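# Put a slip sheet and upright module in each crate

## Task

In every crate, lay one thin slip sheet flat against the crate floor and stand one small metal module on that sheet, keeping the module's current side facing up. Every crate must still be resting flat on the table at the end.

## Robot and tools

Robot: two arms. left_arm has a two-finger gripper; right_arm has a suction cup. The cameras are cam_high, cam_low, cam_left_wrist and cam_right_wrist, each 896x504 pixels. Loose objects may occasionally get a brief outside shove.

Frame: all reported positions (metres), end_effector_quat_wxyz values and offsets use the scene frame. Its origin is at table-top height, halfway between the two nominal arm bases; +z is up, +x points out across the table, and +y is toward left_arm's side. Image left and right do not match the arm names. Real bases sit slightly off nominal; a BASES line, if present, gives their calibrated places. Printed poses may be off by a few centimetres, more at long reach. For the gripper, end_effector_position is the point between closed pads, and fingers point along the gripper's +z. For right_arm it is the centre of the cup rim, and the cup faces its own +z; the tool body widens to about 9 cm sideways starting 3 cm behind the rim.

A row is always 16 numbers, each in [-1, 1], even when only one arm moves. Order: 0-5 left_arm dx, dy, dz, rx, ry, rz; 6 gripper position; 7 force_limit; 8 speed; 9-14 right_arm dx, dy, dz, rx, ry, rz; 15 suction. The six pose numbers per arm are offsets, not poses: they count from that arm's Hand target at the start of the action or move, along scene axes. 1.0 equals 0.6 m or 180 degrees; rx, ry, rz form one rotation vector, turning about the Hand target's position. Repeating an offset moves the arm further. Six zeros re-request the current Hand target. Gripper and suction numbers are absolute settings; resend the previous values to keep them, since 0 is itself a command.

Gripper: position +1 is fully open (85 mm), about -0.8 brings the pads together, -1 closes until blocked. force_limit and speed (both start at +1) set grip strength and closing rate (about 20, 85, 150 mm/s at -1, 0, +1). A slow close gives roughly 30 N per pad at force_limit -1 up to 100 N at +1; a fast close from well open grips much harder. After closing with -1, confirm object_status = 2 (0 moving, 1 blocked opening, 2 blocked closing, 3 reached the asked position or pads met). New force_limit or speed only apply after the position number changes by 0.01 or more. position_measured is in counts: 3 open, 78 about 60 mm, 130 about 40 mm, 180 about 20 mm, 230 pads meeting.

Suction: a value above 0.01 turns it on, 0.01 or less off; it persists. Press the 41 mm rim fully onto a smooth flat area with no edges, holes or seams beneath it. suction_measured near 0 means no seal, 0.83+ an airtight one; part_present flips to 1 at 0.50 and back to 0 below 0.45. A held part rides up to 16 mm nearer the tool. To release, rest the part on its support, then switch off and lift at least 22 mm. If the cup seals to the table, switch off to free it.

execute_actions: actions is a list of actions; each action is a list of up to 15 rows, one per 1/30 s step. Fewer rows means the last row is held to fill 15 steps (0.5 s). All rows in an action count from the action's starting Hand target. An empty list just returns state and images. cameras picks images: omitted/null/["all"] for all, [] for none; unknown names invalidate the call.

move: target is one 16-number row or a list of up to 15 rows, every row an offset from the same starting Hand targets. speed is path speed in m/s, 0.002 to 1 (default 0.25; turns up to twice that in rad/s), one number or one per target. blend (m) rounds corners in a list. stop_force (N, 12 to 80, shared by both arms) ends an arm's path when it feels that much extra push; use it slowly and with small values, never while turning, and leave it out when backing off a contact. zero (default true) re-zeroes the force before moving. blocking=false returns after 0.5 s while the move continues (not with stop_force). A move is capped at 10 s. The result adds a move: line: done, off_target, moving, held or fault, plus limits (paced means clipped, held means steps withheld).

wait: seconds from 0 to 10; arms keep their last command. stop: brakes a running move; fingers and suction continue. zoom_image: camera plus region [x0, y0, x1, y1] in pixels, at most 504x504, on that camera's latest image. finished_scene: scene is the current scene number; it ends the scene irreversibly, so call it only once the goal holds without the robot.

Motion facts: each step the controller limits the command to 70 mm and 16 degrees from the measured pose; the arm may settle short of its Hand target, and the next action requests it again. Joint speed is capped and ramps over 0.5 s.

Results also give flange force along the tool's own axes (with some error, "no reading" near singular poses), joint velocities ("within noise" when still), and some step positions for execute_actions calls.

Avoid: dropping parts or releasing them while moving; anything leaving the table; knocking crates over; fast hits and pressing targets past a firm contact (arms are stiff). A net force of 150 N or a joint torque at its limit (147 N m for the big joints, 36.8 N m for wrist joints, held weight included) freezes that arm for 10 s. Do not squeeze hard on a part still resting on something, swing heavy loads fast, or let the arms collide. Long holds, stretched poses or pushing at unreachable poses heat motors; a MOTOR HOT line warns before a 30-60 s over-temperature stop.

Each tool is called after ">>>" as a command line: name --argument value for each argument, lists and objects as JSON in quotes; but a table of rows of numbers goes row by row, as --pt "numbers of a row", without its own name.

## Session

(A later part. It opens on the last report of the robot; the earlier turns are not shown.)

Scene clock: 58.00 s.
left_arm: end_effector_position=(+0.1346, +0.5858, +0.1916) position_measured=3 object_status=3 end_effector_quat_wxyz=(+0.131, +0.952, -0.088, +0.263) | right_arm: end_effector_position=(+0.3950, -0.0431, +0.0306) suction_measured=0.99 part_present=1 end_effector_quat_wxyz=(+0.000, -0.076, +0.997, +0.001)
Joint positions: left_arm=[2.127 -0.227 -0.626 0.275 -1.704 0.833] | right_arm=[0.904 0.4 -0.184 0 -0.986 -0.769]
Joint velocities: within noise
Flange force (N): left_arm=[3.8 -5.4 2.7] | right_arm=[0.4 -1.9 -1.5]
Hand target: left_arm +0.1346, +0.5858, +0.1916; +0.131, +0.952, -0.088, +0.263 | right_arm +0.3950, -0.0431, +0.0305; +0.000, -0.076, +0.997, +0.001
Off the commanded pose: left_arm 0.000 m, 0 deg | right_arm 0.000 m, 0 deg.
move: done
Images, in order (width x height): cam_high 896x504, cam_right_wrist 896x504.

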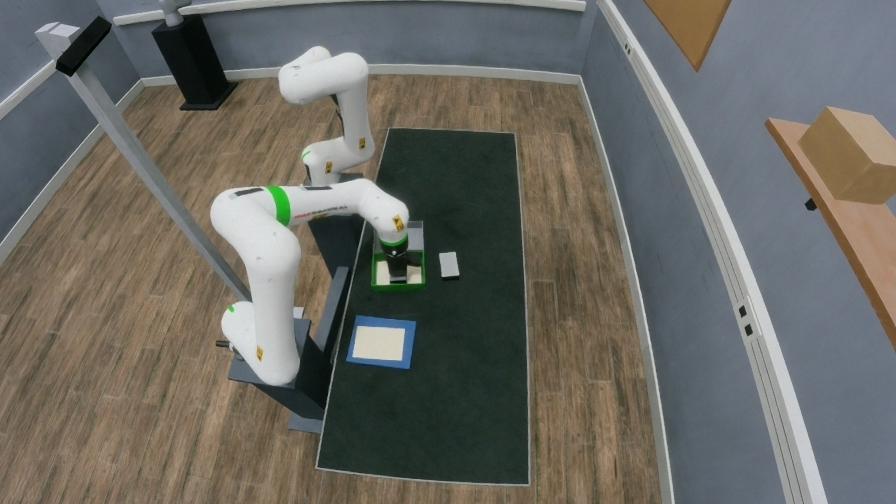

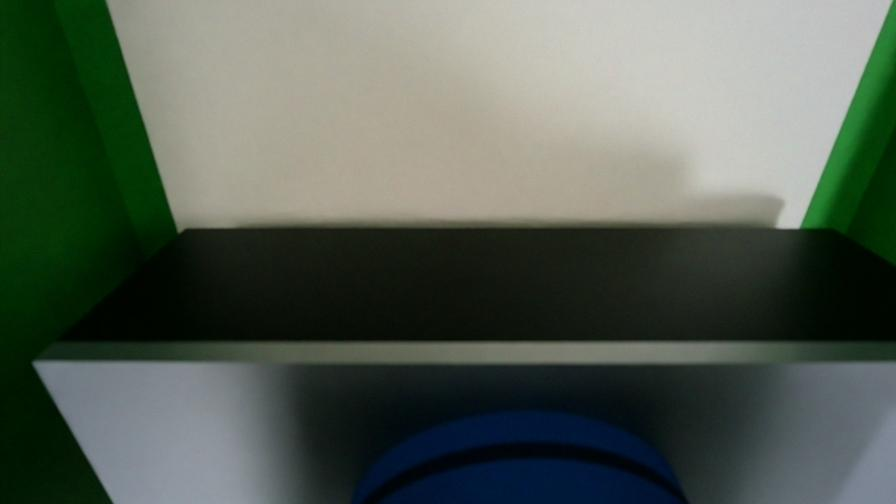

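>>> move --target '[0,0,0,0,0,0,1,1,1,0,0,-0.022,0,0,0,1]' --speed 0.02 --stop_force 12 --cameras '[]'

>>> execute_actions --actions '[[[0,0,0,0,0,0,1,1,1,0,0,0.0015,0,0,0,0]]]' --cameras '[]'

Scene clock: 59.37 s.
left_arm: end_effector_position=(+0.1346, +0.5858, +0.1916) position_measured=3 object_status=3 end_effector_quat_wxyz=(+0.131, +0.952, -0.088, +0.263) | right_arm: end_effector_position=(+0.3951, -0.0429, +0.0206) suction_measured=0.99 part_present=1 end_effector_quat_wxyz=(+0.001, -0.076, +0.997, +0.001)
Joint positions: left_arm=[2.127 -0.227 -0.626 0.275 -1.704 0.833] | right_arm=[0.904 0.414 -0.191 0 -0.964 -0.769]
Joint velocities: within noise
Flange force (N): left_arm=[3.7 -4.8 2.7] | right_arm=[5.8 -3.7 -36.8]
Hand target: left_arm +0.1346, +0.5858, +0.1916; +0.131, +0.952, -0.088, +0.263 | right_arm +0.3951, -0.0430, +0.0206; +0.001, -0.076, +0.997, +0.001 (not the last commanded pose)
Off the commanded pose: left_arm 0.000 m, 0 deg | right_arm 0.003 m, 0 deg.
move: contact (right_arm)
No camera images: "cameras" was empty.

Scene clock: 60.07 s.
left_arm: end_effector_position=(+0.1346, +0.5858, +0.1916) position_measured=3 object_status=3 end_effector_quat_wxyz=(+0.131, +0.952, -0.088, +0.263) | right_arm: end_effector_position=(+0.3951, -0.0430, +0.0215) suction_measured=0.00 part_present=0 end_effector_quat_wxyz=(+0.001, -0.076, +0.997, +0.001)
Joint positions: left_arm=[2.127 -0.227 -0.626 0.275 -1.704 0.833] | right_arm=[0.904 0.413 -0.191 0 -0.966 -0.769]
Joint velocities: within noise
Flange force (N): left_arm=[3.6 -5.2 3.1] | right_arm=[2.4 -2.7 -20.2]
Hand target: left_arm +0.1346, +0.5858, +0.1916; +0.131, +0.952, -0.088, +0.263 | right_arm +0.3951, -0.0430, +0.0215; +0.001, -0.076, +0.997, +0.001
Off the commanded pose: left_arm 0.000 m, 0 deg | right_arm 0.000 m, 0 deg.
Step readings (end_effector_position of left_arm | right_arm):
0: (+0.1346, +0.5858, +0.1916) | (+0.3951, -0.0429, +0.0206)
1: (+0.1346, +0.5858, +0.1916) | (+0.3951, -0.0429, +0.0207)
2: (+0.1346, +0.5858, +0.1916) | (+0.3951, -0.0429, +0.0208)
4: (+0.1346, +0.5858, +0.1916) | (+0.3951, -0.0430, +0.0212)
8: (+0.1346, +0.5858, +0.1916) | (+0.3951, -0.0430, +0.0214)
15: (+0.1346, +0.5858, +0.1916) | (+0.3951, -0.0430, +0.0215)
No camera images: "cameras" was empty.

>>> move --pt "0 0 0 0 0 0 1 1 1 0 0 0.06 0 0 0 0" --pt "0 0 0 0 0 0 1 1 1 0.0463 0.2118 0.3625 0 0 0.001 0" --speed '[0.08,0.35]' --blend '[0.01,0]' --cameras '["cam_right_wrist"]'

>>> zoom_image --camera "cam_right_wrist" --region '[270, 10, 430, 110]'

>>> zoom_image --camera "cam_right_wrist" --region '[440, 10, 600, 110]'

>>> zoom_image --camera "cam_right_wrist" --region '[280, 250, 440, 350]'

>>> zoom_image --camera "cam_right_wrist" --region '[440, 250, 600, 350]'

Scene clock: 62.53 s.
left_arm: end_effector_position=(+0.1346, +0.5858, +0.1916) position_measured=3 object_status=3 end_effector_quat_wxyz=(+0.131, +0.952, -0.088, +0.263) | right_arm: end_effector_position=(+0.4229, +0.0841, +0.2390) suction_measured=0.00 part_present=0 end_effector_quat_wxyz=(+0.001, -0.078, +0.997, +0.001)
Joint positions: left_arm=[2.127 -0.227 -0.626 0.275 -1.704 0.833] | right_arm=[0.991 0.503 0.48 0 -1.545 -0.853]
Joint velocities: within noise
Flange force (N): left_arm=[3.8 -5.2 2.6] | right_arm=[7.0 -5.9 -0.2]
Hand target: left_arm +0.1346, +0.5858, +0.1916; +0.131, +0.952, -0.088, +0.263 | right_arm +0.4229, +0.0841, +0.2390; +0.001, -0.078, +0.997, +0.001
Off the commanded pose: left_arm 0.000 m, 0 deg | right_arm 0.000 m, 0 deg.
move: done
Images, in order (width x height): cam_right_wrist 896x504.

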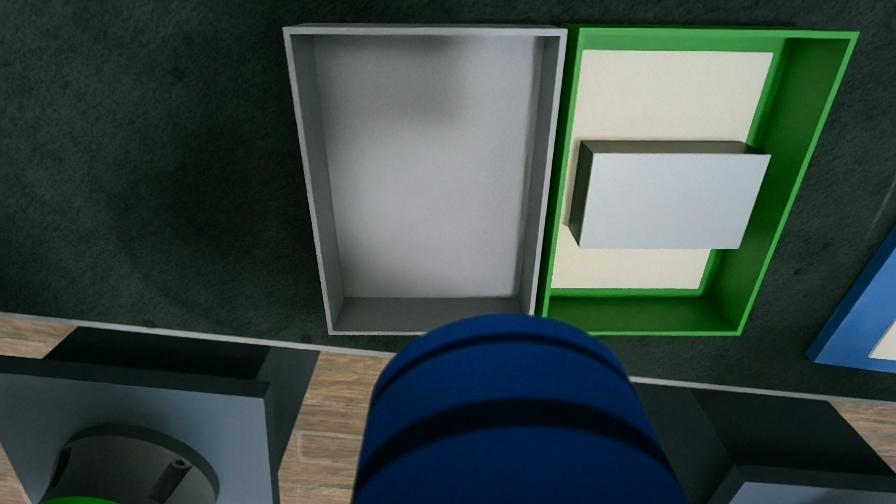

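Scaled by 3.150 from the camera's 896x504 image, which has a finer 1280x720 frame.

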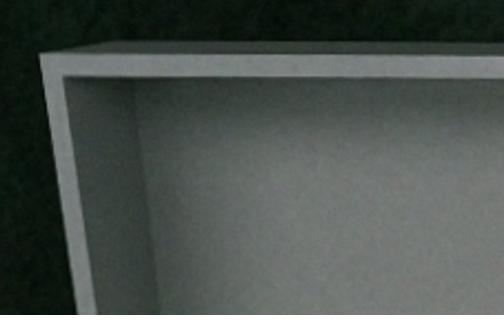

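Scaled by 3.150 from the camera's 896x504 image, which has a finer 1280x720 frame.

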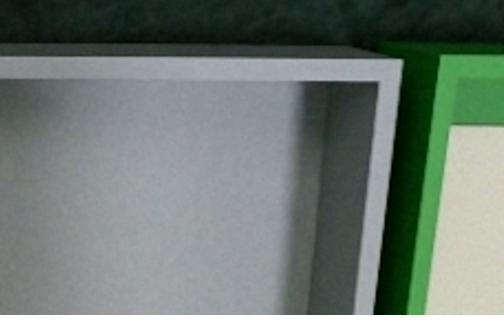

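Scaled by 3.150 from the camera's 896x504 image, which has a finer 1280x720 frame.

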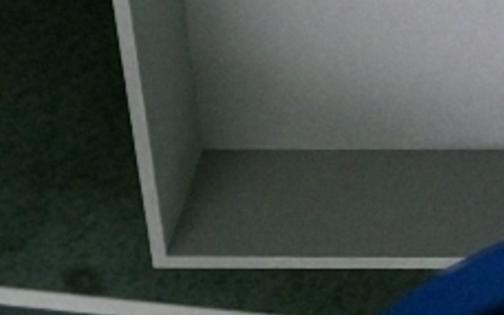

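Scaled by 3.150 from the camera's 896x504 image, which has a finer 1280x720 frame.

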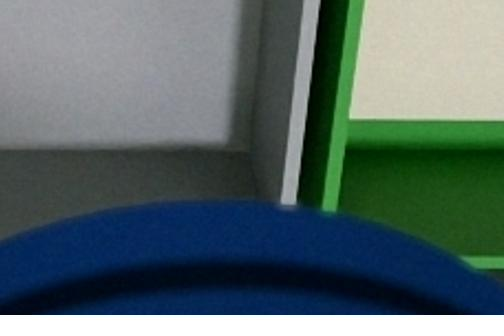

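>>> move --target '[0,0,0,0,0,0,1,1,1,-0.0273,-0.695,0.0178,0,0,-0.0389,0]' --speed 0.45 --cameras '["cam_right_wrist"]'

>>> zoom_image --camera "cam_right_wrist" --region '[300, 20, 420, 100]'

>>> zoom_image --camera "cam_right_wrist" --region '[460, 20, 580, 100]'

>>> zoom_image --camera "cam_right_wrist" --region '[460, 240, 580, 320]'

>>> zoom_image --camera "cam_right_wrist" --region '[300, 240, 420, 320]'

Scene clock: 64.97 s.
left_arm: end_effector_position=(+0.1346, +0.5858, +0.1916) position_measured=3 object_status=3 end_effector_quat_wxyz=(+0.131, +0.952, -0.088, +0.263) | right_arm: end_effector_position=(+0.4065, -0.3329, +0.2497) suction_measured=0.00 part_present=0 end_effector_quat_wxyz=(+0.001, -0.017, +1.000, +0.001)
Joint positions: left_arm=[2.127 -0.227 -0.626 0.275 -1.704 0.833] | right_arm=[0.393 -0.04 -0.157 -0.001 -1.453 -0.377]
Joint velocities: within noise
Flange force (N): left_arm=[4.2 -5.1 3.7] | right_arm=[0.3 -3.3 -2.5]
Hand target: left_arm +0.1346, +0.5858, +0.1916; +0.131, +0.952, -0.088, +0.263 | right_arm +0.4065, -0.3329, +0.2497; +0.001, -0.017, +1.000, +0.001
Off the commanded pose: left_arm 0.000 m, 0 deg | right_arm 0.000 m, 0 deg.
move: done; limits=paced
Images, in order (width x height): cam_right_wrist 896x504.

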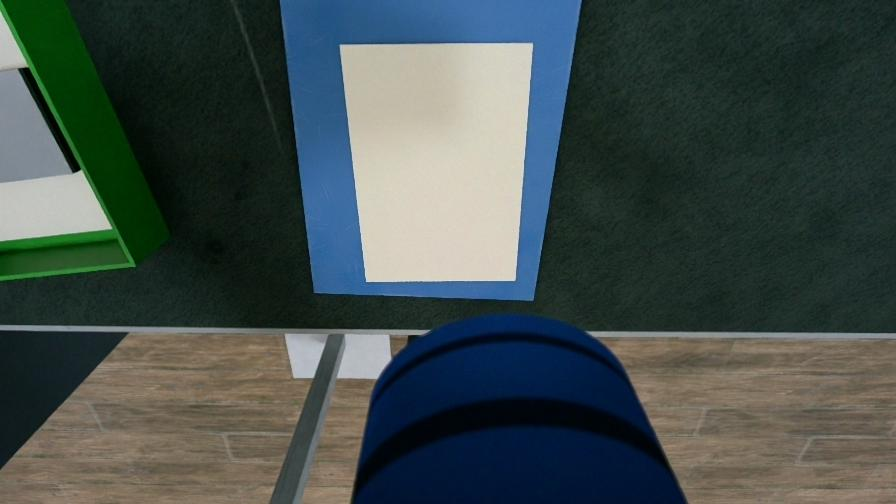

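Scaled by 4.200 from the camera's 896x504 image, which has a finer 1280x720 frame.

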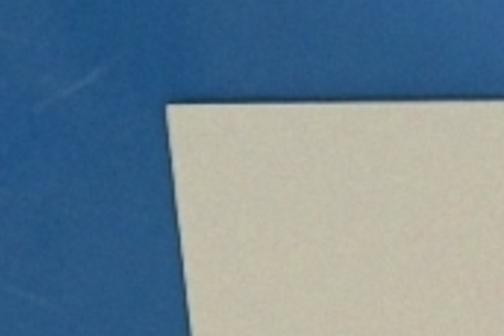

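Scaled by 4.200 from the camera's 896x504 image, which has a finer 1280x720 frame.

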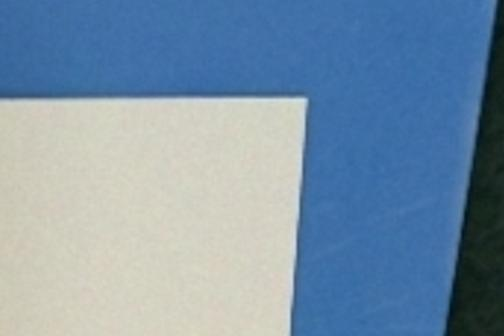

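Scaled by 4.200 from the camera's 896x504 image, which has a finer 1280x720 frame.

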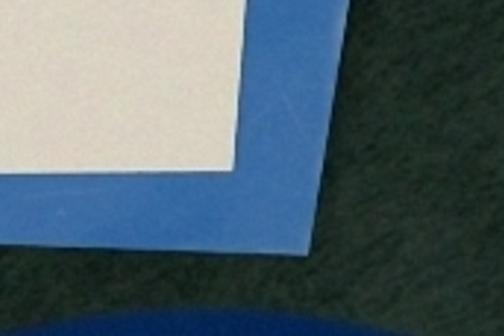

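Scaled by 4.200 from the camera's 896x504 image, which has a finer 1280x720 frame.

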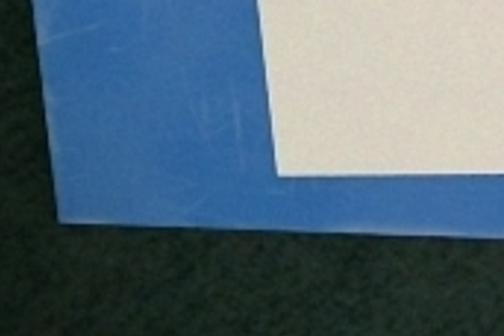

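>>> move --target '[0,0,0,0,0,0,1,1,1,-0.1105,0.0242,-0.388,0,0,0.0028,0]' --speed 0.3 --cameras '["cam_right_wrist"]'

>>> move --target '[0,0,0,0,0,0,1,1,1,0,0,-0.042,0,0,0,1]' --speed 0.02 --stop_force 12 --cameras '[]'

>>> move --target '[0,0,0,0,0,0,1,1,1,0,0,0.12,0,0,0,1]' --speed 0.08 --cameras '["cam_right_wrist","cam_high"]'

>>> zoom_image --camera "cam_high" --region '[320, 190, 470, 390]'

Scene clock: 67.33 s.
left_arm: end_effector_position=(+0.1346, +0.5858, +0.1916) position_measured=3 object_status=3 end_effector_quat_wxyz=(+0.131, +0.952, -0.088, +0.263) | right_arm: end_effector_position=(+0.3402, -0.3184, +0.0169) suction_measured=0.00 part_present=0 end_effector_quat_wxyz=(+0.001, -0.021, +1.000, +0.001)
Joint positions: left_arm=[2.127 -0.227 -0.626 0.275 -1.704 0.833] | right_arm=[0.507 0.046 -0.671 -0.001 -0.852 -0.482]
Joint velocities: within noise
Flange force (N): left_arm=[3.3 -5.4 2.4] | right_arm=[2.3 -2.1 -4.0]
Hand target: left_arm +0.1346, +0.5858, +0.1916; +0.131, +0.952, -0.088, +0.263 | right_arm +0.3402, -0.3184, +0.0169; +0.001, -0.021, +1.000, +0.001
Off the commanded pose: left_arm 0.000 m, 0 deg | right_arm 0.000 m, 0 deg.
move: done
Images, in order (width x height): cam_right_wrist 896x504.

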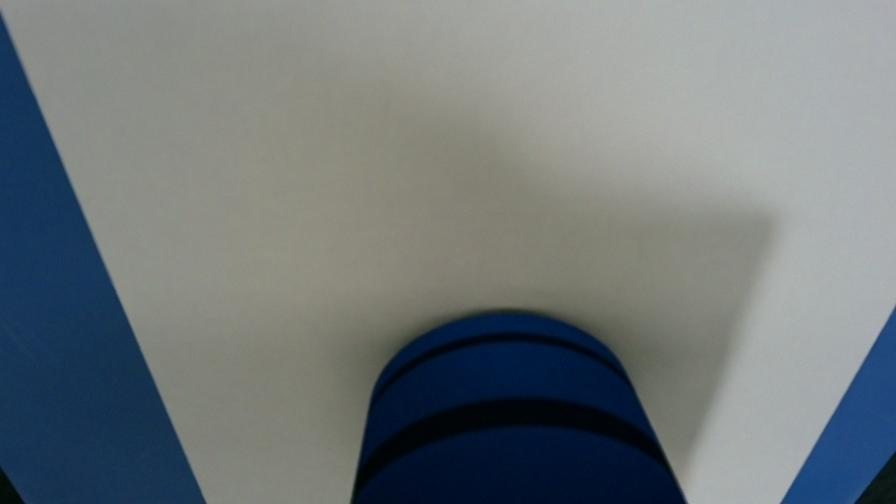

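Scene clock: 69.03 s.
left_arm: end_effector_position=(+0.1346, +0.5858, +0.1916) position_measured=3 object_status=3 end_effector_quat_wxyz=(+0.131, +0.952, -0.088, +0.263) | right_arm: end_effector_position=(+0.3403, -0.3183, -0.0039) suction_measured=0.94 part_present=1 end_effector_quat_wxyz=(+0.001, -0.021, +1.000, +0.001)
Joint positions: left_arm=[2.127 -0.227 -0.626 0.275 -1.704 0.833] | right_arm=[0.507 0.091 -0.688 -0.001 -0.79 -0.482]
Joint velocities: within noise
Flange force (N): left_arm=[3.9 -5.9 2.6] | right_arm=[12.0 -2.7 -45.1]
Hand target: left_arm +0.1346, +0.5858, +0.1916; +0.131, +0.952, -0.088, +0.263 | right_arm +0.3402, -0.3183, -0.0039; +0.001, -0.021, +1.000, +0.001 (not the last commanded pose)
Off the commanded pose: left_arm 0.000 m, 0 deg | right_arm 0.004 m, 0 deg.
move: contact (right_arm)
No camera images: "cameras" was empty.

Scene clock: 70.37 s.
left_arm: end_effector_position=(+0.1346, +0.5858, +0.1916) position_measured=3 object_status=3 end_effector_quat_wxyz=(+0.131, +0.952, -0.088, +0.263) | right_arm: end_effector_position=(+0.3403, -0.3184, +0.0681) suction_measured=0.94 part_present=1 end_effector_quat_wxyz=(+0.001, -0.021, +1.000, +0.001)
Joint positions: left_arm=[2.127 -0.227 -0.626 0.275 -1.704 0.833] | right_arm=[0.507 -0.047 -0.615 -0.001 -1.001 -0.482]
Joint velocities: within noise
Flange force (N): left_arm=[3.0 -5.5 2.5] | right_arm=[1.2 -0.7 -3.6]
Hand target: left_arm +0.1346, +0.5858, +0.1916; +0.131, +0.952, -0.088, +0.263 | right_arm +0.3402, -0.3183, +0.0681; +0.001, -0.021, +1.000, +0.001
Off the commanded pose: left_arm 0.000 m, 0 deg | right_arm 0.000 m, 0 deg.
move: done
Images, in order (width x height): cam_high 896x504, cam_right_wrist 896x504.

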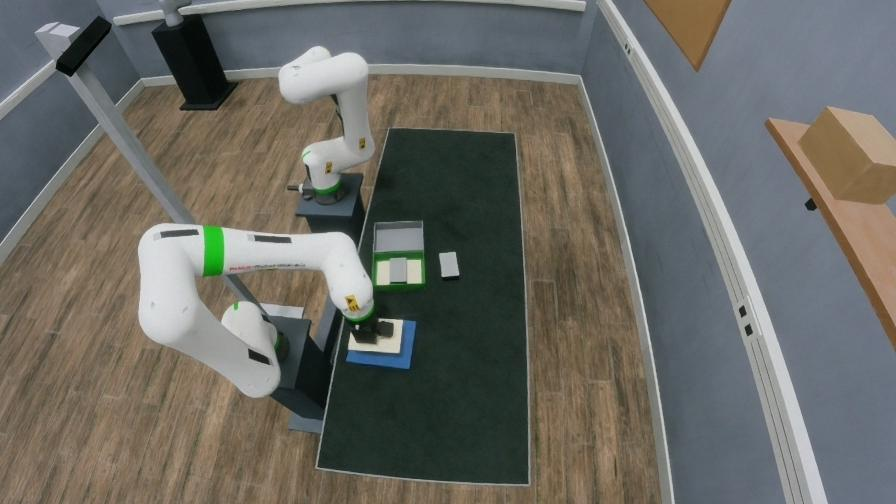

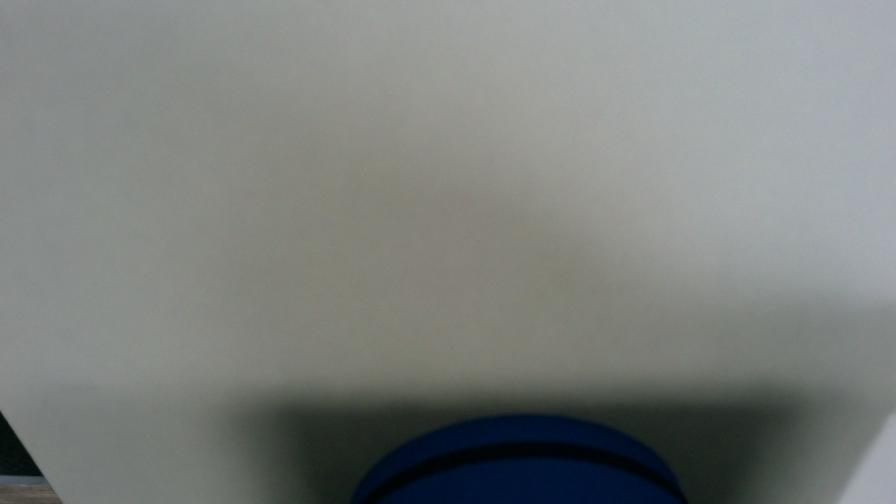

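Scaled by 2.520 from the camera's 896x504 image, which has a finer 1280x720 frame.

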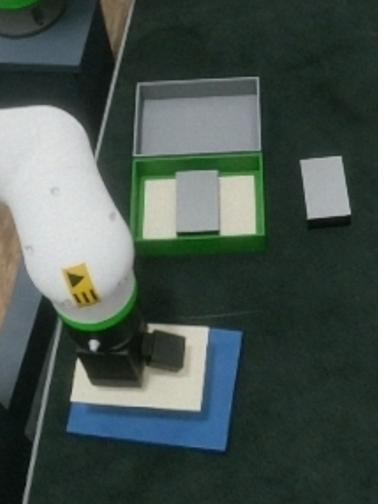

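>>> move --pt "0 0 0 0 0 0 1 1 1 0.0182 0.6893 0.01 0 0 0.0347 1" --pt "0 0 0 0 0 0 1 1 1 0.0182 0.6893 -0.08 0 0 0.0347 1" --speed '[0.25,0.1]' --cameras '["cam_high","cam_low","cam_right_wrist"]'

>>> zoom_image --camera "cam_high" --region '[340, 190, 460, 320]'

>>> zoom_image --camera "cam_low" --region '[460, 220, 580, 310]'

Scene clock: 73.40 s.
left_arm: end_effector_position=(+0.1346, +0.5858, +0.1916) position_measured=3 object_status=3 end_effector_quat_wxyz=(+0.131, +0.952, -0.088, +0.263) | right_arm: end_effector_position=(+0.3511, +0.0952, +0.0202) suction_measured=0.94 part_present=1 end_effector_quat_wxyz=(+0.001, -0.076, +0.997, +0.001)
Joint positions: left_arm=[2.127 -0.227 -0.626 0.275 -1.704 0.833] | right_arm=[1.103 0.558 0.027 0 -1.038 -0.969]
Joint velocities: within noise
Flange force (N): left_arm=[3.4 -5.5 2.6] | right_arm=[1.6 -2.4 -4.0]
Hand target: left_arm +0.1346, +0.5858, +0.1916; +0.131, +0.952, -0.088, +0.263 | right_arm +0.3512, +0.0952, +0.0201; +0.001, -0.076, +0.997, +0.001
Off the commanded pose: left_arm 0.000 m, 0 deg | right_arm 0.000 m, 0 deg.
move: done
Images, in order (width x height): cam_high 896x504, cam_low 896x504, cam_right_wrist 896x504.

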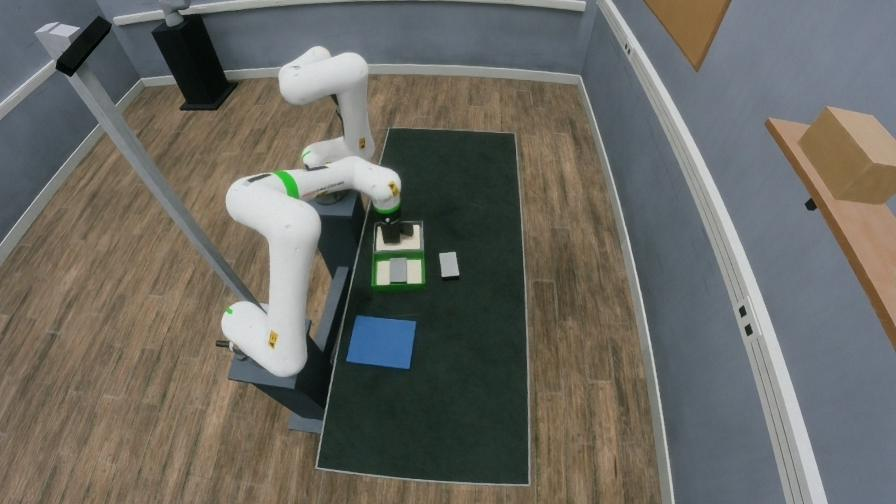

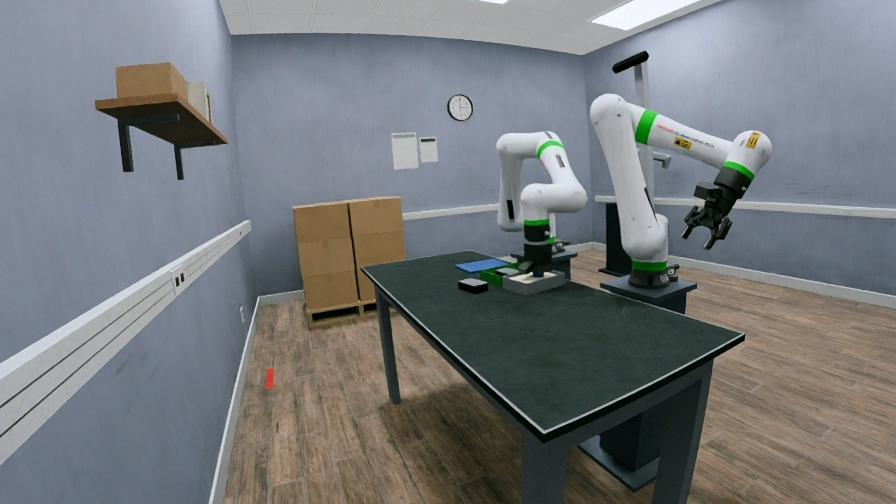

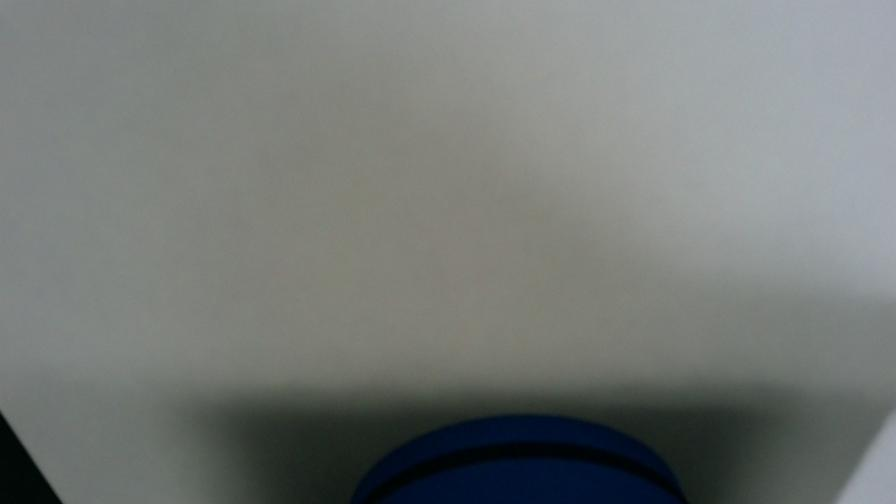

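Scaled by 3.877 from the camera's 896x504 image, which has a finer 1280x720 frame.

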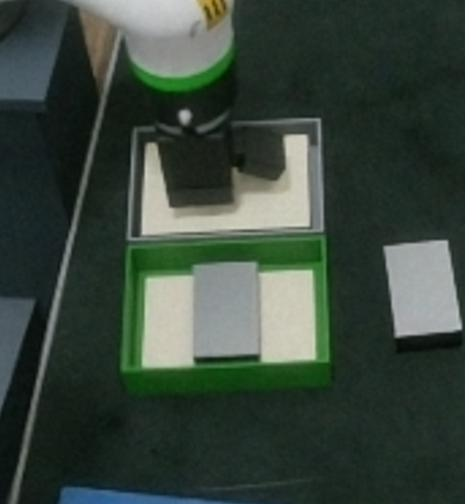

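Scaled by 4.200 from the camera's 896x504 image, which has a finer 1280x720 frame.

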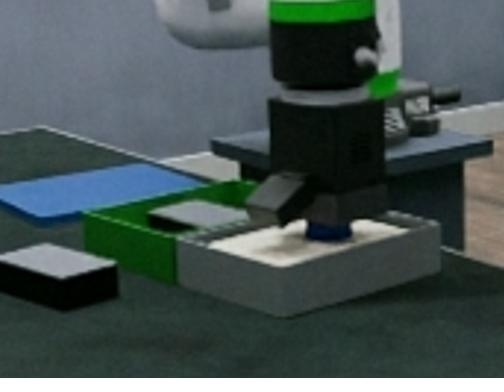

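>>> move --target '[0,0,0,0,0,0,1,1,1,0,0,-0.0565,0,0,0,1]' --speed 0.025 --stop_force 12 --cameras '["cam_high"]'

>>> zoom_image --camera "cam_high" --region '[340, 190, 460, 320]'

Scene clock: 75.43 s.
left_arm: end_effector_position=(+0.1346, +0.5858, +0.1916) position_measured=3 object_status=3 end_effector_quat_wxyz=(+0.131, +0.952, -0.088, +0.263) | right_arm: end_effector_position=(+0.3513, +0.0954, -0.0096) suction_measured=0.94 part_present=1 end_effector_quat_wxyz=(+0.001, -0.076, +0.997, +0.001)
Joint positions: left_arm=[2.127 -0.227 -0.626 0.275 -1.704 0.833] | right_arm=[1.103 0.597 0.008 0 -0.979 -0.969]
Joint velocities: within noise
Flange force (N): left_arm=[4.2 -4.7 3.6] | right_arm=[6.3 -5.8 -39.2]
Hand target: left_arm +0.1346, +0.5858, +0.1916; +0.131, +0.952, -0.088, +0.263 | right_arm +0.3512, +0.0954, -0.0097; +0.001, -0.076, +0.997, +0.001 (not the last commanded pose)
Off the commanded pose: left_arm 0.000 m, 0 deg | right_arm 0.004 m, 0 deg.
move: contact (right_arm)
Images, in order (width x height): cam_high 896x504.

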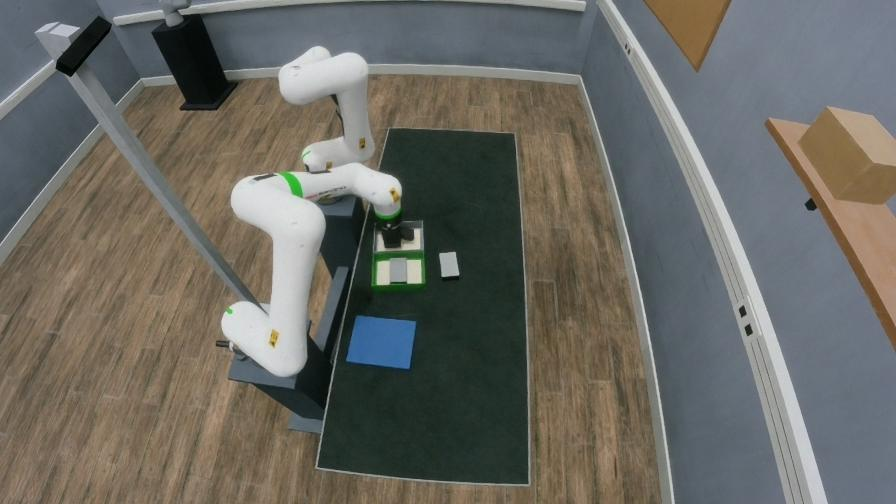

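Scaled by 3.877 from the camera's 896x504 image, which has a finer 1280x720 frame.

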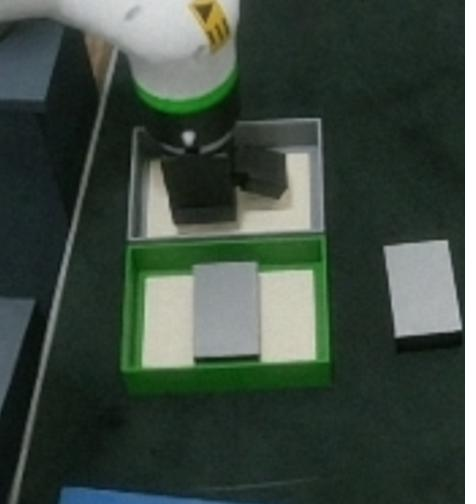

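>>> execute_actions --actions '[[[0,0,0,0,0,0,1,1,1,0,0,0.0015,0,0,0,0]]]' --cameras '[]'

>>> move --pt "0 0 0 0 0 0 1 1 1 0 0 0.06 0 0 0 0" --pt "0 0 0 0 0 0 1 1 1 0.01 -0.005 0.14 0 0 0 0" --pt "0 0 0 0 0 0 1 1 1 0.3682 -0.1665 0.16 0 0 0.0068 0" --speed '[0.08,0.25,0.35]' --blend '[0.01,0.03,0]' --cameras '["cam_high","cam_right_wrist"]'

>>> zoom_image --camera "cam_high" --region '[340, 190, 460, 320]'

Scene clock: 76.50 s.
left_arm: end_effector_position=(+0.1346, +0.5858, +0.1916) position_measured=3 object_status=3 end_effector_quat_wxyz=(+0.131, +0.952, -0.088, +0.263) | right_arm: end_effector_position=(+0.3512, +0.0954, -0.0088) suction_measured=0.00 part_present=0 end_effector_quat_wxyz=(+0.001, -0.076, +0.997, +0.001)
Joint positions: left_arm=[2.127 -0.227 -0.626 0.275 -1.704 0.833] | right_arm=[1.103 0.596 0.008 0 -0.981 -0.969]
Joint velocities: within noise
Flange force (N): left_arm=[2.3 -5.4 2.5] | right_arm=[3.8 -4.7 -37.1]
Hand target: left_arm +0.1346, +0.5858, +0.1916; +0.131, +0.952, -0.088, +0.263 | right_arm +0.3512, +0.0954, -0.0088; +0.001, -0.076, +0.997, +0.001
Off the commanded pose: left_arm 0.000 m, 0 deg | right_arm 0.000 m, 0 deg.
Step readings (end_effector_position of left_arm | right_arm):
0: (+0.1346, +0.5858, +0.1916) | (+0.3512, +0.0954, -0.0097)
1: (+0.1346, +0.5858, +0.1916) | (+0.3512, +0.0954, -0.0097)
2: (+0.1346, +0.5858, +0.1916) | (+0.3512, +0.0953, -0.0095)
4: (+0.1346, +0.5858, +0.1916) | (+0.3512, +0.0953, -0.0091)
8: (+0.1346, +0.5858, +0.1916) | (+0.3512, +0.0953, -0.0089)
15: (+0.1346, +0.5858, +0.1916) | (+0.3512, +0.0954, -0.0088)
No camera images: "cameras" was empty.

Scene clock: 78.50 s.
left_arm: end_effector_position=(+0.1346, +0.5858, +0.1916) position_measured=3 object_status=3 end_effector_quat_wxyz=(+0.131, +0.952, -0.088, +0.263) | right_arm: end_effector_position=(+0.5721, -0.0045, +0.0872) suction_measured=0.00 part_present=0 end_effector_quat_wxyz=(+0.001, -0.086, +0.996, +0.001)
Joint positions: left_arm=[2.127 -0.227 -0.626 0.275 -1.704 0.833] | right_arm=[0.73 0.729 0.473 -0.001 -1.313 -0.574]
Joint velocities: within noise
Flange force (N): left_arm=[3.6 -4.9 2.8] | right_arm=[1.8 -1.7 -5.0]
Hand target: left_arm +0.1346, +0.5858, +0.1916; +0.131, +0.952, -0.088, +0.263 | right_arm +0.5722, -0.0045, +0.0872; +0.001, -0.086, +0.996, +0.001
Off the commanded pose: left_arm 0.000 m, 0 deg | right_arm 0.000 m, 0 deg.
move: done; blend cut to 0.0242 m at target 2
Images, in order (width x height): cam_high 896x504, cam_right_wrist 896x504.

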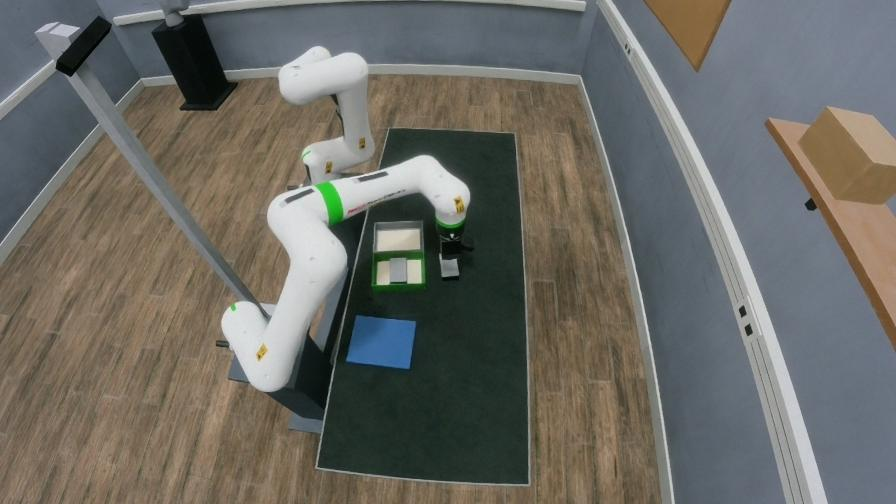

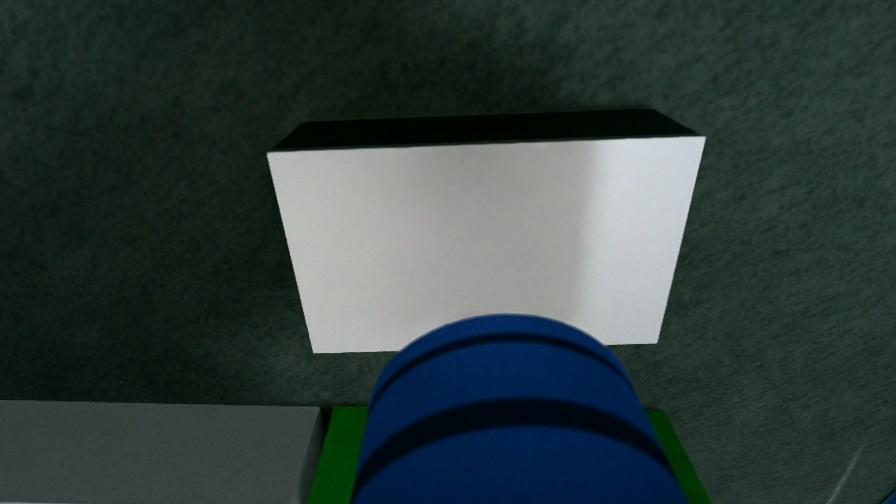

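Scaled by 3.877 from the camera's 896x504 image, which has a finer 1280x720 frame.

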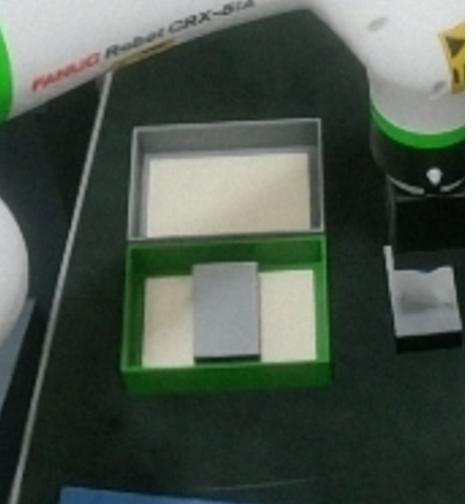

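>>> move --target '[0,0,0,0,0,0,1,1,1,0,0,-0.1125,0,0,0,1]' --speed 0.05 --stop_force 15 --cameras '["cam_right_wrist"]'

Scene clock: 80.90 s.
left_arm: end_effector_position=(+0.1346, +0.5858, +0.1916) position_measured=3 object_status=3 end_effector_quat_wxyz=(+0.131, +0.952, -0.088, +0.263) | right_arm: end_effector_position=(+0.5722, -0.0045, +0.0197) suction_measured=0.99 part_present=1 end_effector_quat_wxyz=(+0.001, -0.086, +0.996, +0.001)
Joint positions: left_arm=[2.127 -0.227 -0.626 0.275 -1.704 0.833] | right_arm=[0.73 0.786 0.404 -0.001 -1.187 -0.574]
Joint velocities: within noise
Flange force (N): left_arm=[3.5 -4.8 3.6] | right_arm=[2.9 -2.0 -2.6]
Hand target: left_arm +0.1346, +0.5858, +0.1916; +0.131, +0.952, -0.088, +0.263 | right_arm +0.5722, -0.0045, +0.0197; +0.001, -0.086, +0.996, +0.001
Off the commanded pose: left_arm 0.000 m, 0 deg | right_arm 0.000 m, 0 deg.
move: done
Images, in order (width x height): cam_right_wrist 896x504.

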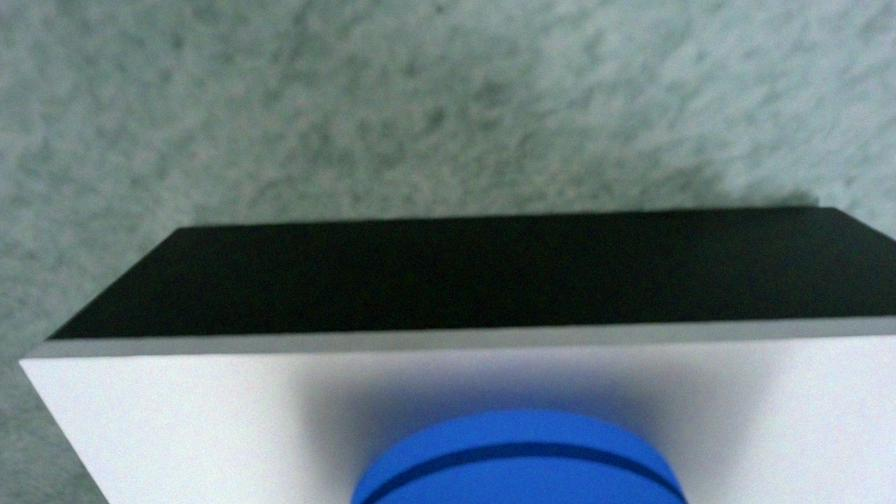

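>>> move --pt "0 0 0 0 0 0 1 1 1 0 0 0.11 0 0 0 1" --pt "0 0 0 0 0 0 1 1 1 -0.327 0.1703 0.11 0 0 -0.0161 1" --pt "0 0 0 0 0 0 1 1 1 -0.327 0.1703 0.018 0 0 -0.0161 1" --speed '[0.15,0.25,0.12]' --blend '[0.012,0.012,0]' --cameras '["cam_right_wrist","cam_high"]'

>>> zoom_image --camera "cam_high" --region '[340, 190, 460, 320]'

Scene clock: 83.43 s.
left_arm: end_effector_position=(+0.1346, +0.5858, +0.1916) position_measured=3 object_status=3 end_effector_quat_wxyz=(+0.131, +0.952, -0.088, +0.263) | right_arm: end_effector_position=(+0.3760, +0.0977, +0.0306) suction_measured=0.99 part_present=1 end_effector_quat_wxyz=(+0.001, -0.061, +0.998, +0.001)
Joint positions: left_arm=[2.127 -0.227 -0.626 0.275 -1.704 0.833] | right_arm=[1.068 0.584 0.096 0 -1.08 -0.963]
Joint velocities: within noise
Flange force (N): left_arm=[4.1 -5.0 3.1] | right_arm=[1.5 -2.1 -2.5]
Hand target: left_arm +0.1346, +0.5858, +0.1916; +0.131, +0.952, -0.088, +0.263 | right_arm +0.3760, +0.0977, +0.0305; +0.001, -0.061, +0.998, +0.001
Off the commanded pose: left_arm 0.000 m, 0 deg | right_arm 0.000 m, 0 deg.
move: done
Images, in order (width x height): cam_high 896x504, cam_right_wrist 896x504.

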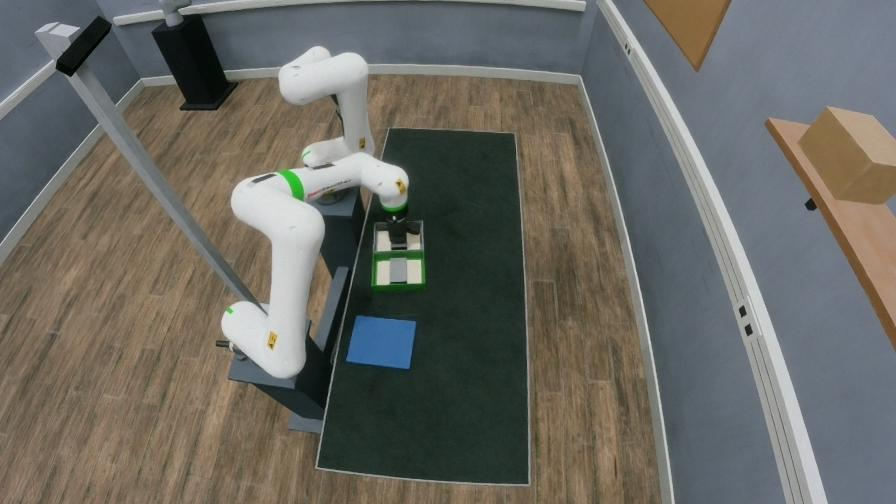

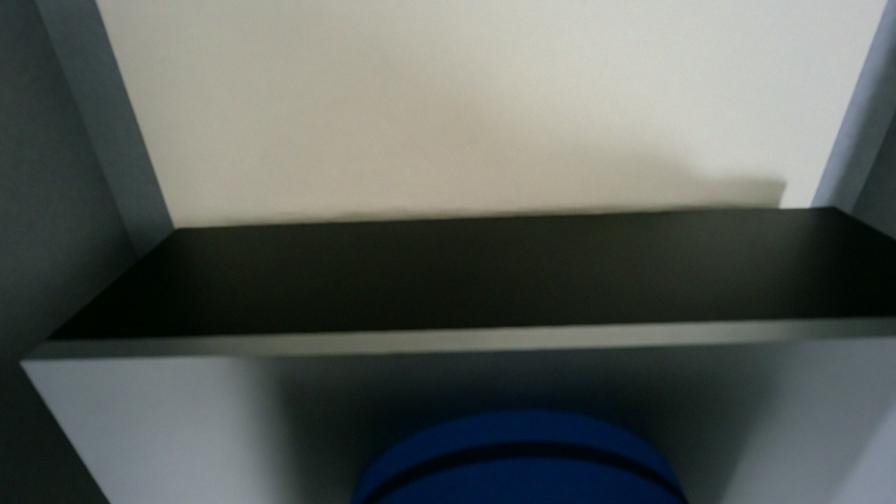

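Scaled by 3.877 from the camera's 896x504 image, which has a finer 1280x720 frame.

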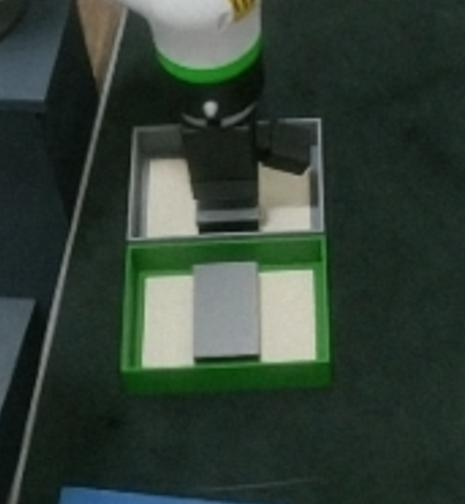

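>>> move --target '[0,0,0,0,0,0,1,1,1,0,0,-0.02,0,0,0,1]' --speed 0.02 --stop_force 12 --cameras '[]'

>>> execute_actions --actions '[[[0,0,0,0,0,0,1,1,1,0,0,0.0015,0,0,0,0]]]' --cameras '[]'

>>> move --pt "0 0 0 0 0 0 1 1 1 0 0 0.06 0 0 0 0" --pt "0 0 0 0 0 0 1 1 1 0.12 -0.14 0.3 0 0 0 0" --speed '[0.08,0.3]' --blend '[0.01,0]' --cameras '["cam_high","cam_right_wrist","cam_low"]'

>>> zoom_image --camera "cam_right_wrist" --region '[150, 0, 650, 400]'

>>> zoom_image --camera "cam_low" --region '[440, 240, 600, 310]'

Scene clock: 85.17 s.
left_arm: end_effector_position=(+0.1346, +0.5858, +0.1916) position_measured=3 object_status=3 end_effector_quat_wxyz=(+0.131, +0.952, -0.088, +0.263) | right_arm: end_effector_position=(+0.3761, +0.0978, +0.0212) suction_measured=0.99 part_present=1 end_effector_quat_wxyz=(+0.001, -0.061, +0.998, +0.001)
Joint positions: left_arm=[2.127 -0.227 -0.626 0.275 -1.704 0.833] | right_arm=[1.068 0.595 0.088 0 -1.062 -0.963]
Joint velocities: within noise
Flange force (N): left_arm=[2.7 -4.7 3.0] | right_arm=[5.1 -5.3 -30.7]
Hand target: left_arm +0.1346, +0.5858, +0.1916; +0.131, +0.952, -0.088, +0.263 | right_arm +0.3760, +0.0978, +0.0212; +0.001, -0.061, +0.998, +0.001 (not the last commanded pose)
Off the commanded pose: left_arm 0.000 m, 0 deg | right_arm 0.003 m, 0 deg.
move: contact (right_arm)
No camera images: "cameras" was empty.

Scene clock: 85.87 s.
left_arm: end_effector_position=(+0.1346, +0.5858, +0.1916) position_measured=3 object_status=3 end_effector_quat_wxyz=(+0.131, +0.952, -0.088, +0.263) | right_arm: end_effector_position=(+0.3760, +0.0978, +0.0221) suction_measured=0.00 part_present=0 end_effector_quat_wxyz=(+0.001, -0.061, +0.998, +0.001)
Joint positions: left_arm=[2.127 -0.227 -0.626 0.275 -1.704 0.833] | right_arm=[1.068 0.594 0.089 0 -1.064 -0.963]
Joint velocities: within noise
Flange force (N): left_arm=[4.3 -4.8 3.3] | right_arm=[3.2 -3.9 -19.8]
Hand target: left_arm +0.1346, +0.5858, +0.1916; +0.131, +0.952, -0.088, +0.263 | right_arm +0.3760, +0.0978, +0.0221; +0.001, -0.061, +0.998, +0.001
Off the commanded pose: left_arm 0.000 m, 0 deg | right_arm 0.000 m, 0 deg.
Step readings (end_effector_position of left_arm | right_arm):
0: (+0.1346, +0.5858, +0.1916) | (+0.3761, +0.0978, +0.0212)
1: (+0.1346, +0.5858, +0.1916) | (+0.3761, +0.0978, +0.0212)
2: (+0.1346, +0.5858, +0.1916) | (+0.3761, +0.0978, +0.0214)
4: (+0.1346, +0.5858, +0.1916) | (+0.3760, +0.0978, +0.0217)
8: (+0.1346, +0.5858, +0.1916) | (+0.3760, +0.0977, +0.0219)
15: (+0.1346, +0.5858, +0.1916) | (+0.3760, +0.0978, +0.0221)
No camera images: "cameras" was empty.

Scene clock: 87.47 s.
left_arm: end_effector_position=(+0.1346, +0.5858, +0.1916) position_measured=3 object_status=3 end_effector_quat_wxyz=(+0.131, +0.952, -0.088, +0.263) | right_arm: end_effector_position=(+0.4480, +0.0138, +0.2021) suction_measured=0.00 part_present=0 end_effector_quat_wxyz=(+0.001, -0.061, +0.998, +0.001)
Joint positions: left_arm=[2.127 -0.227 -0.626 0.275 -1.704 0.833] | right_arm=[0.891 0.431 0.291 0 -1.427 -0.787]
Joint velocities: within noise
Flange force (N): left_arm=[3.3 -4.9 2.7] | right_arm=[-1.2 -1.4 -4.4]
Hand target: left_arm +0.1346, +0.5858, +0.1916; +0.131, +0.952, -0.088, +0.263 | right_arm +0.4480, +0.0138, +0.2021; +0.001, -0.061, +0.998, +0.001
Off the commanded pose: left_arm 0.000 m, 0 deg | right_arm 0.000 m, 0 deg.
move: done
Images, in order (width x height): cam_high 896x504, cam_low 896x504, cam_right_wrist 896x504.

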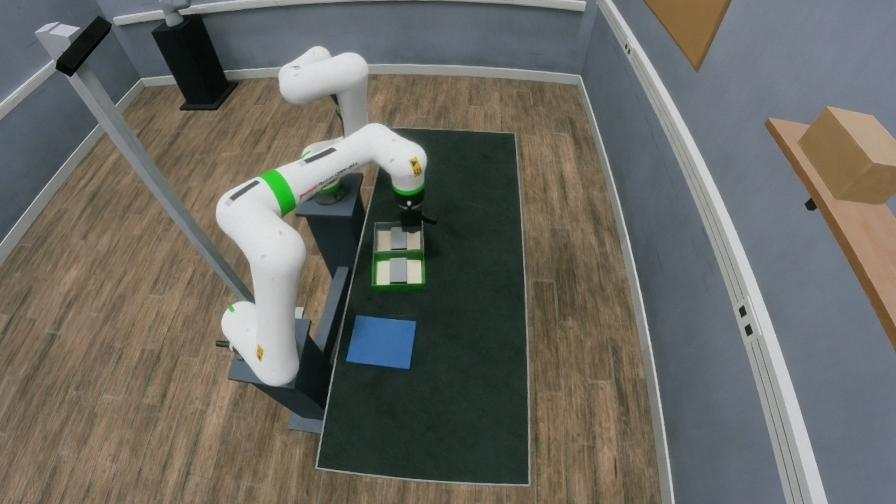

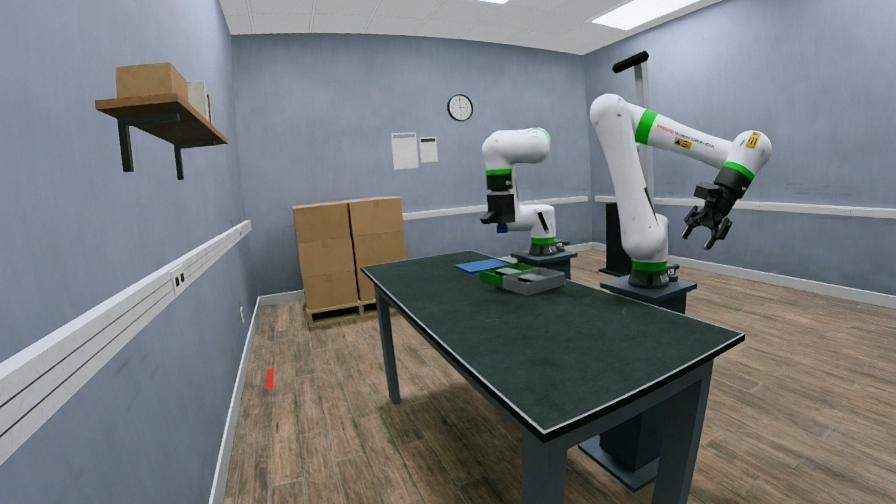

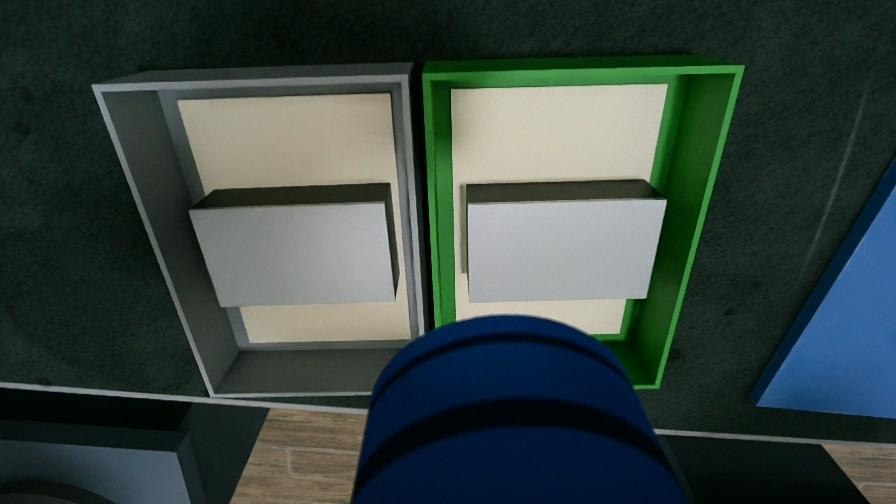

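Scaled by 1.008 from the camera's 896x504 image, which has a finer 1280x720 frame.

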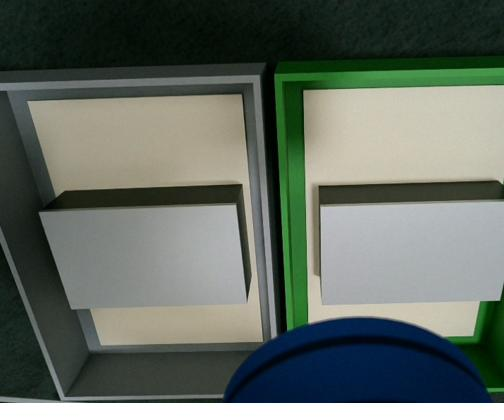

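Scaled by 3.150 from the camera's 896x504 image, which has a finer 1280x720 frame.

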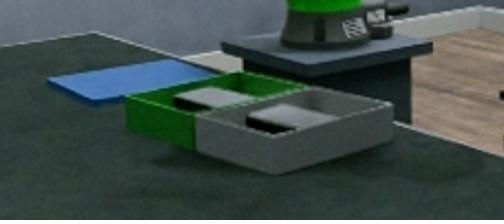

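>>> finished_scene --scene 1

The scene is finished: the task was done.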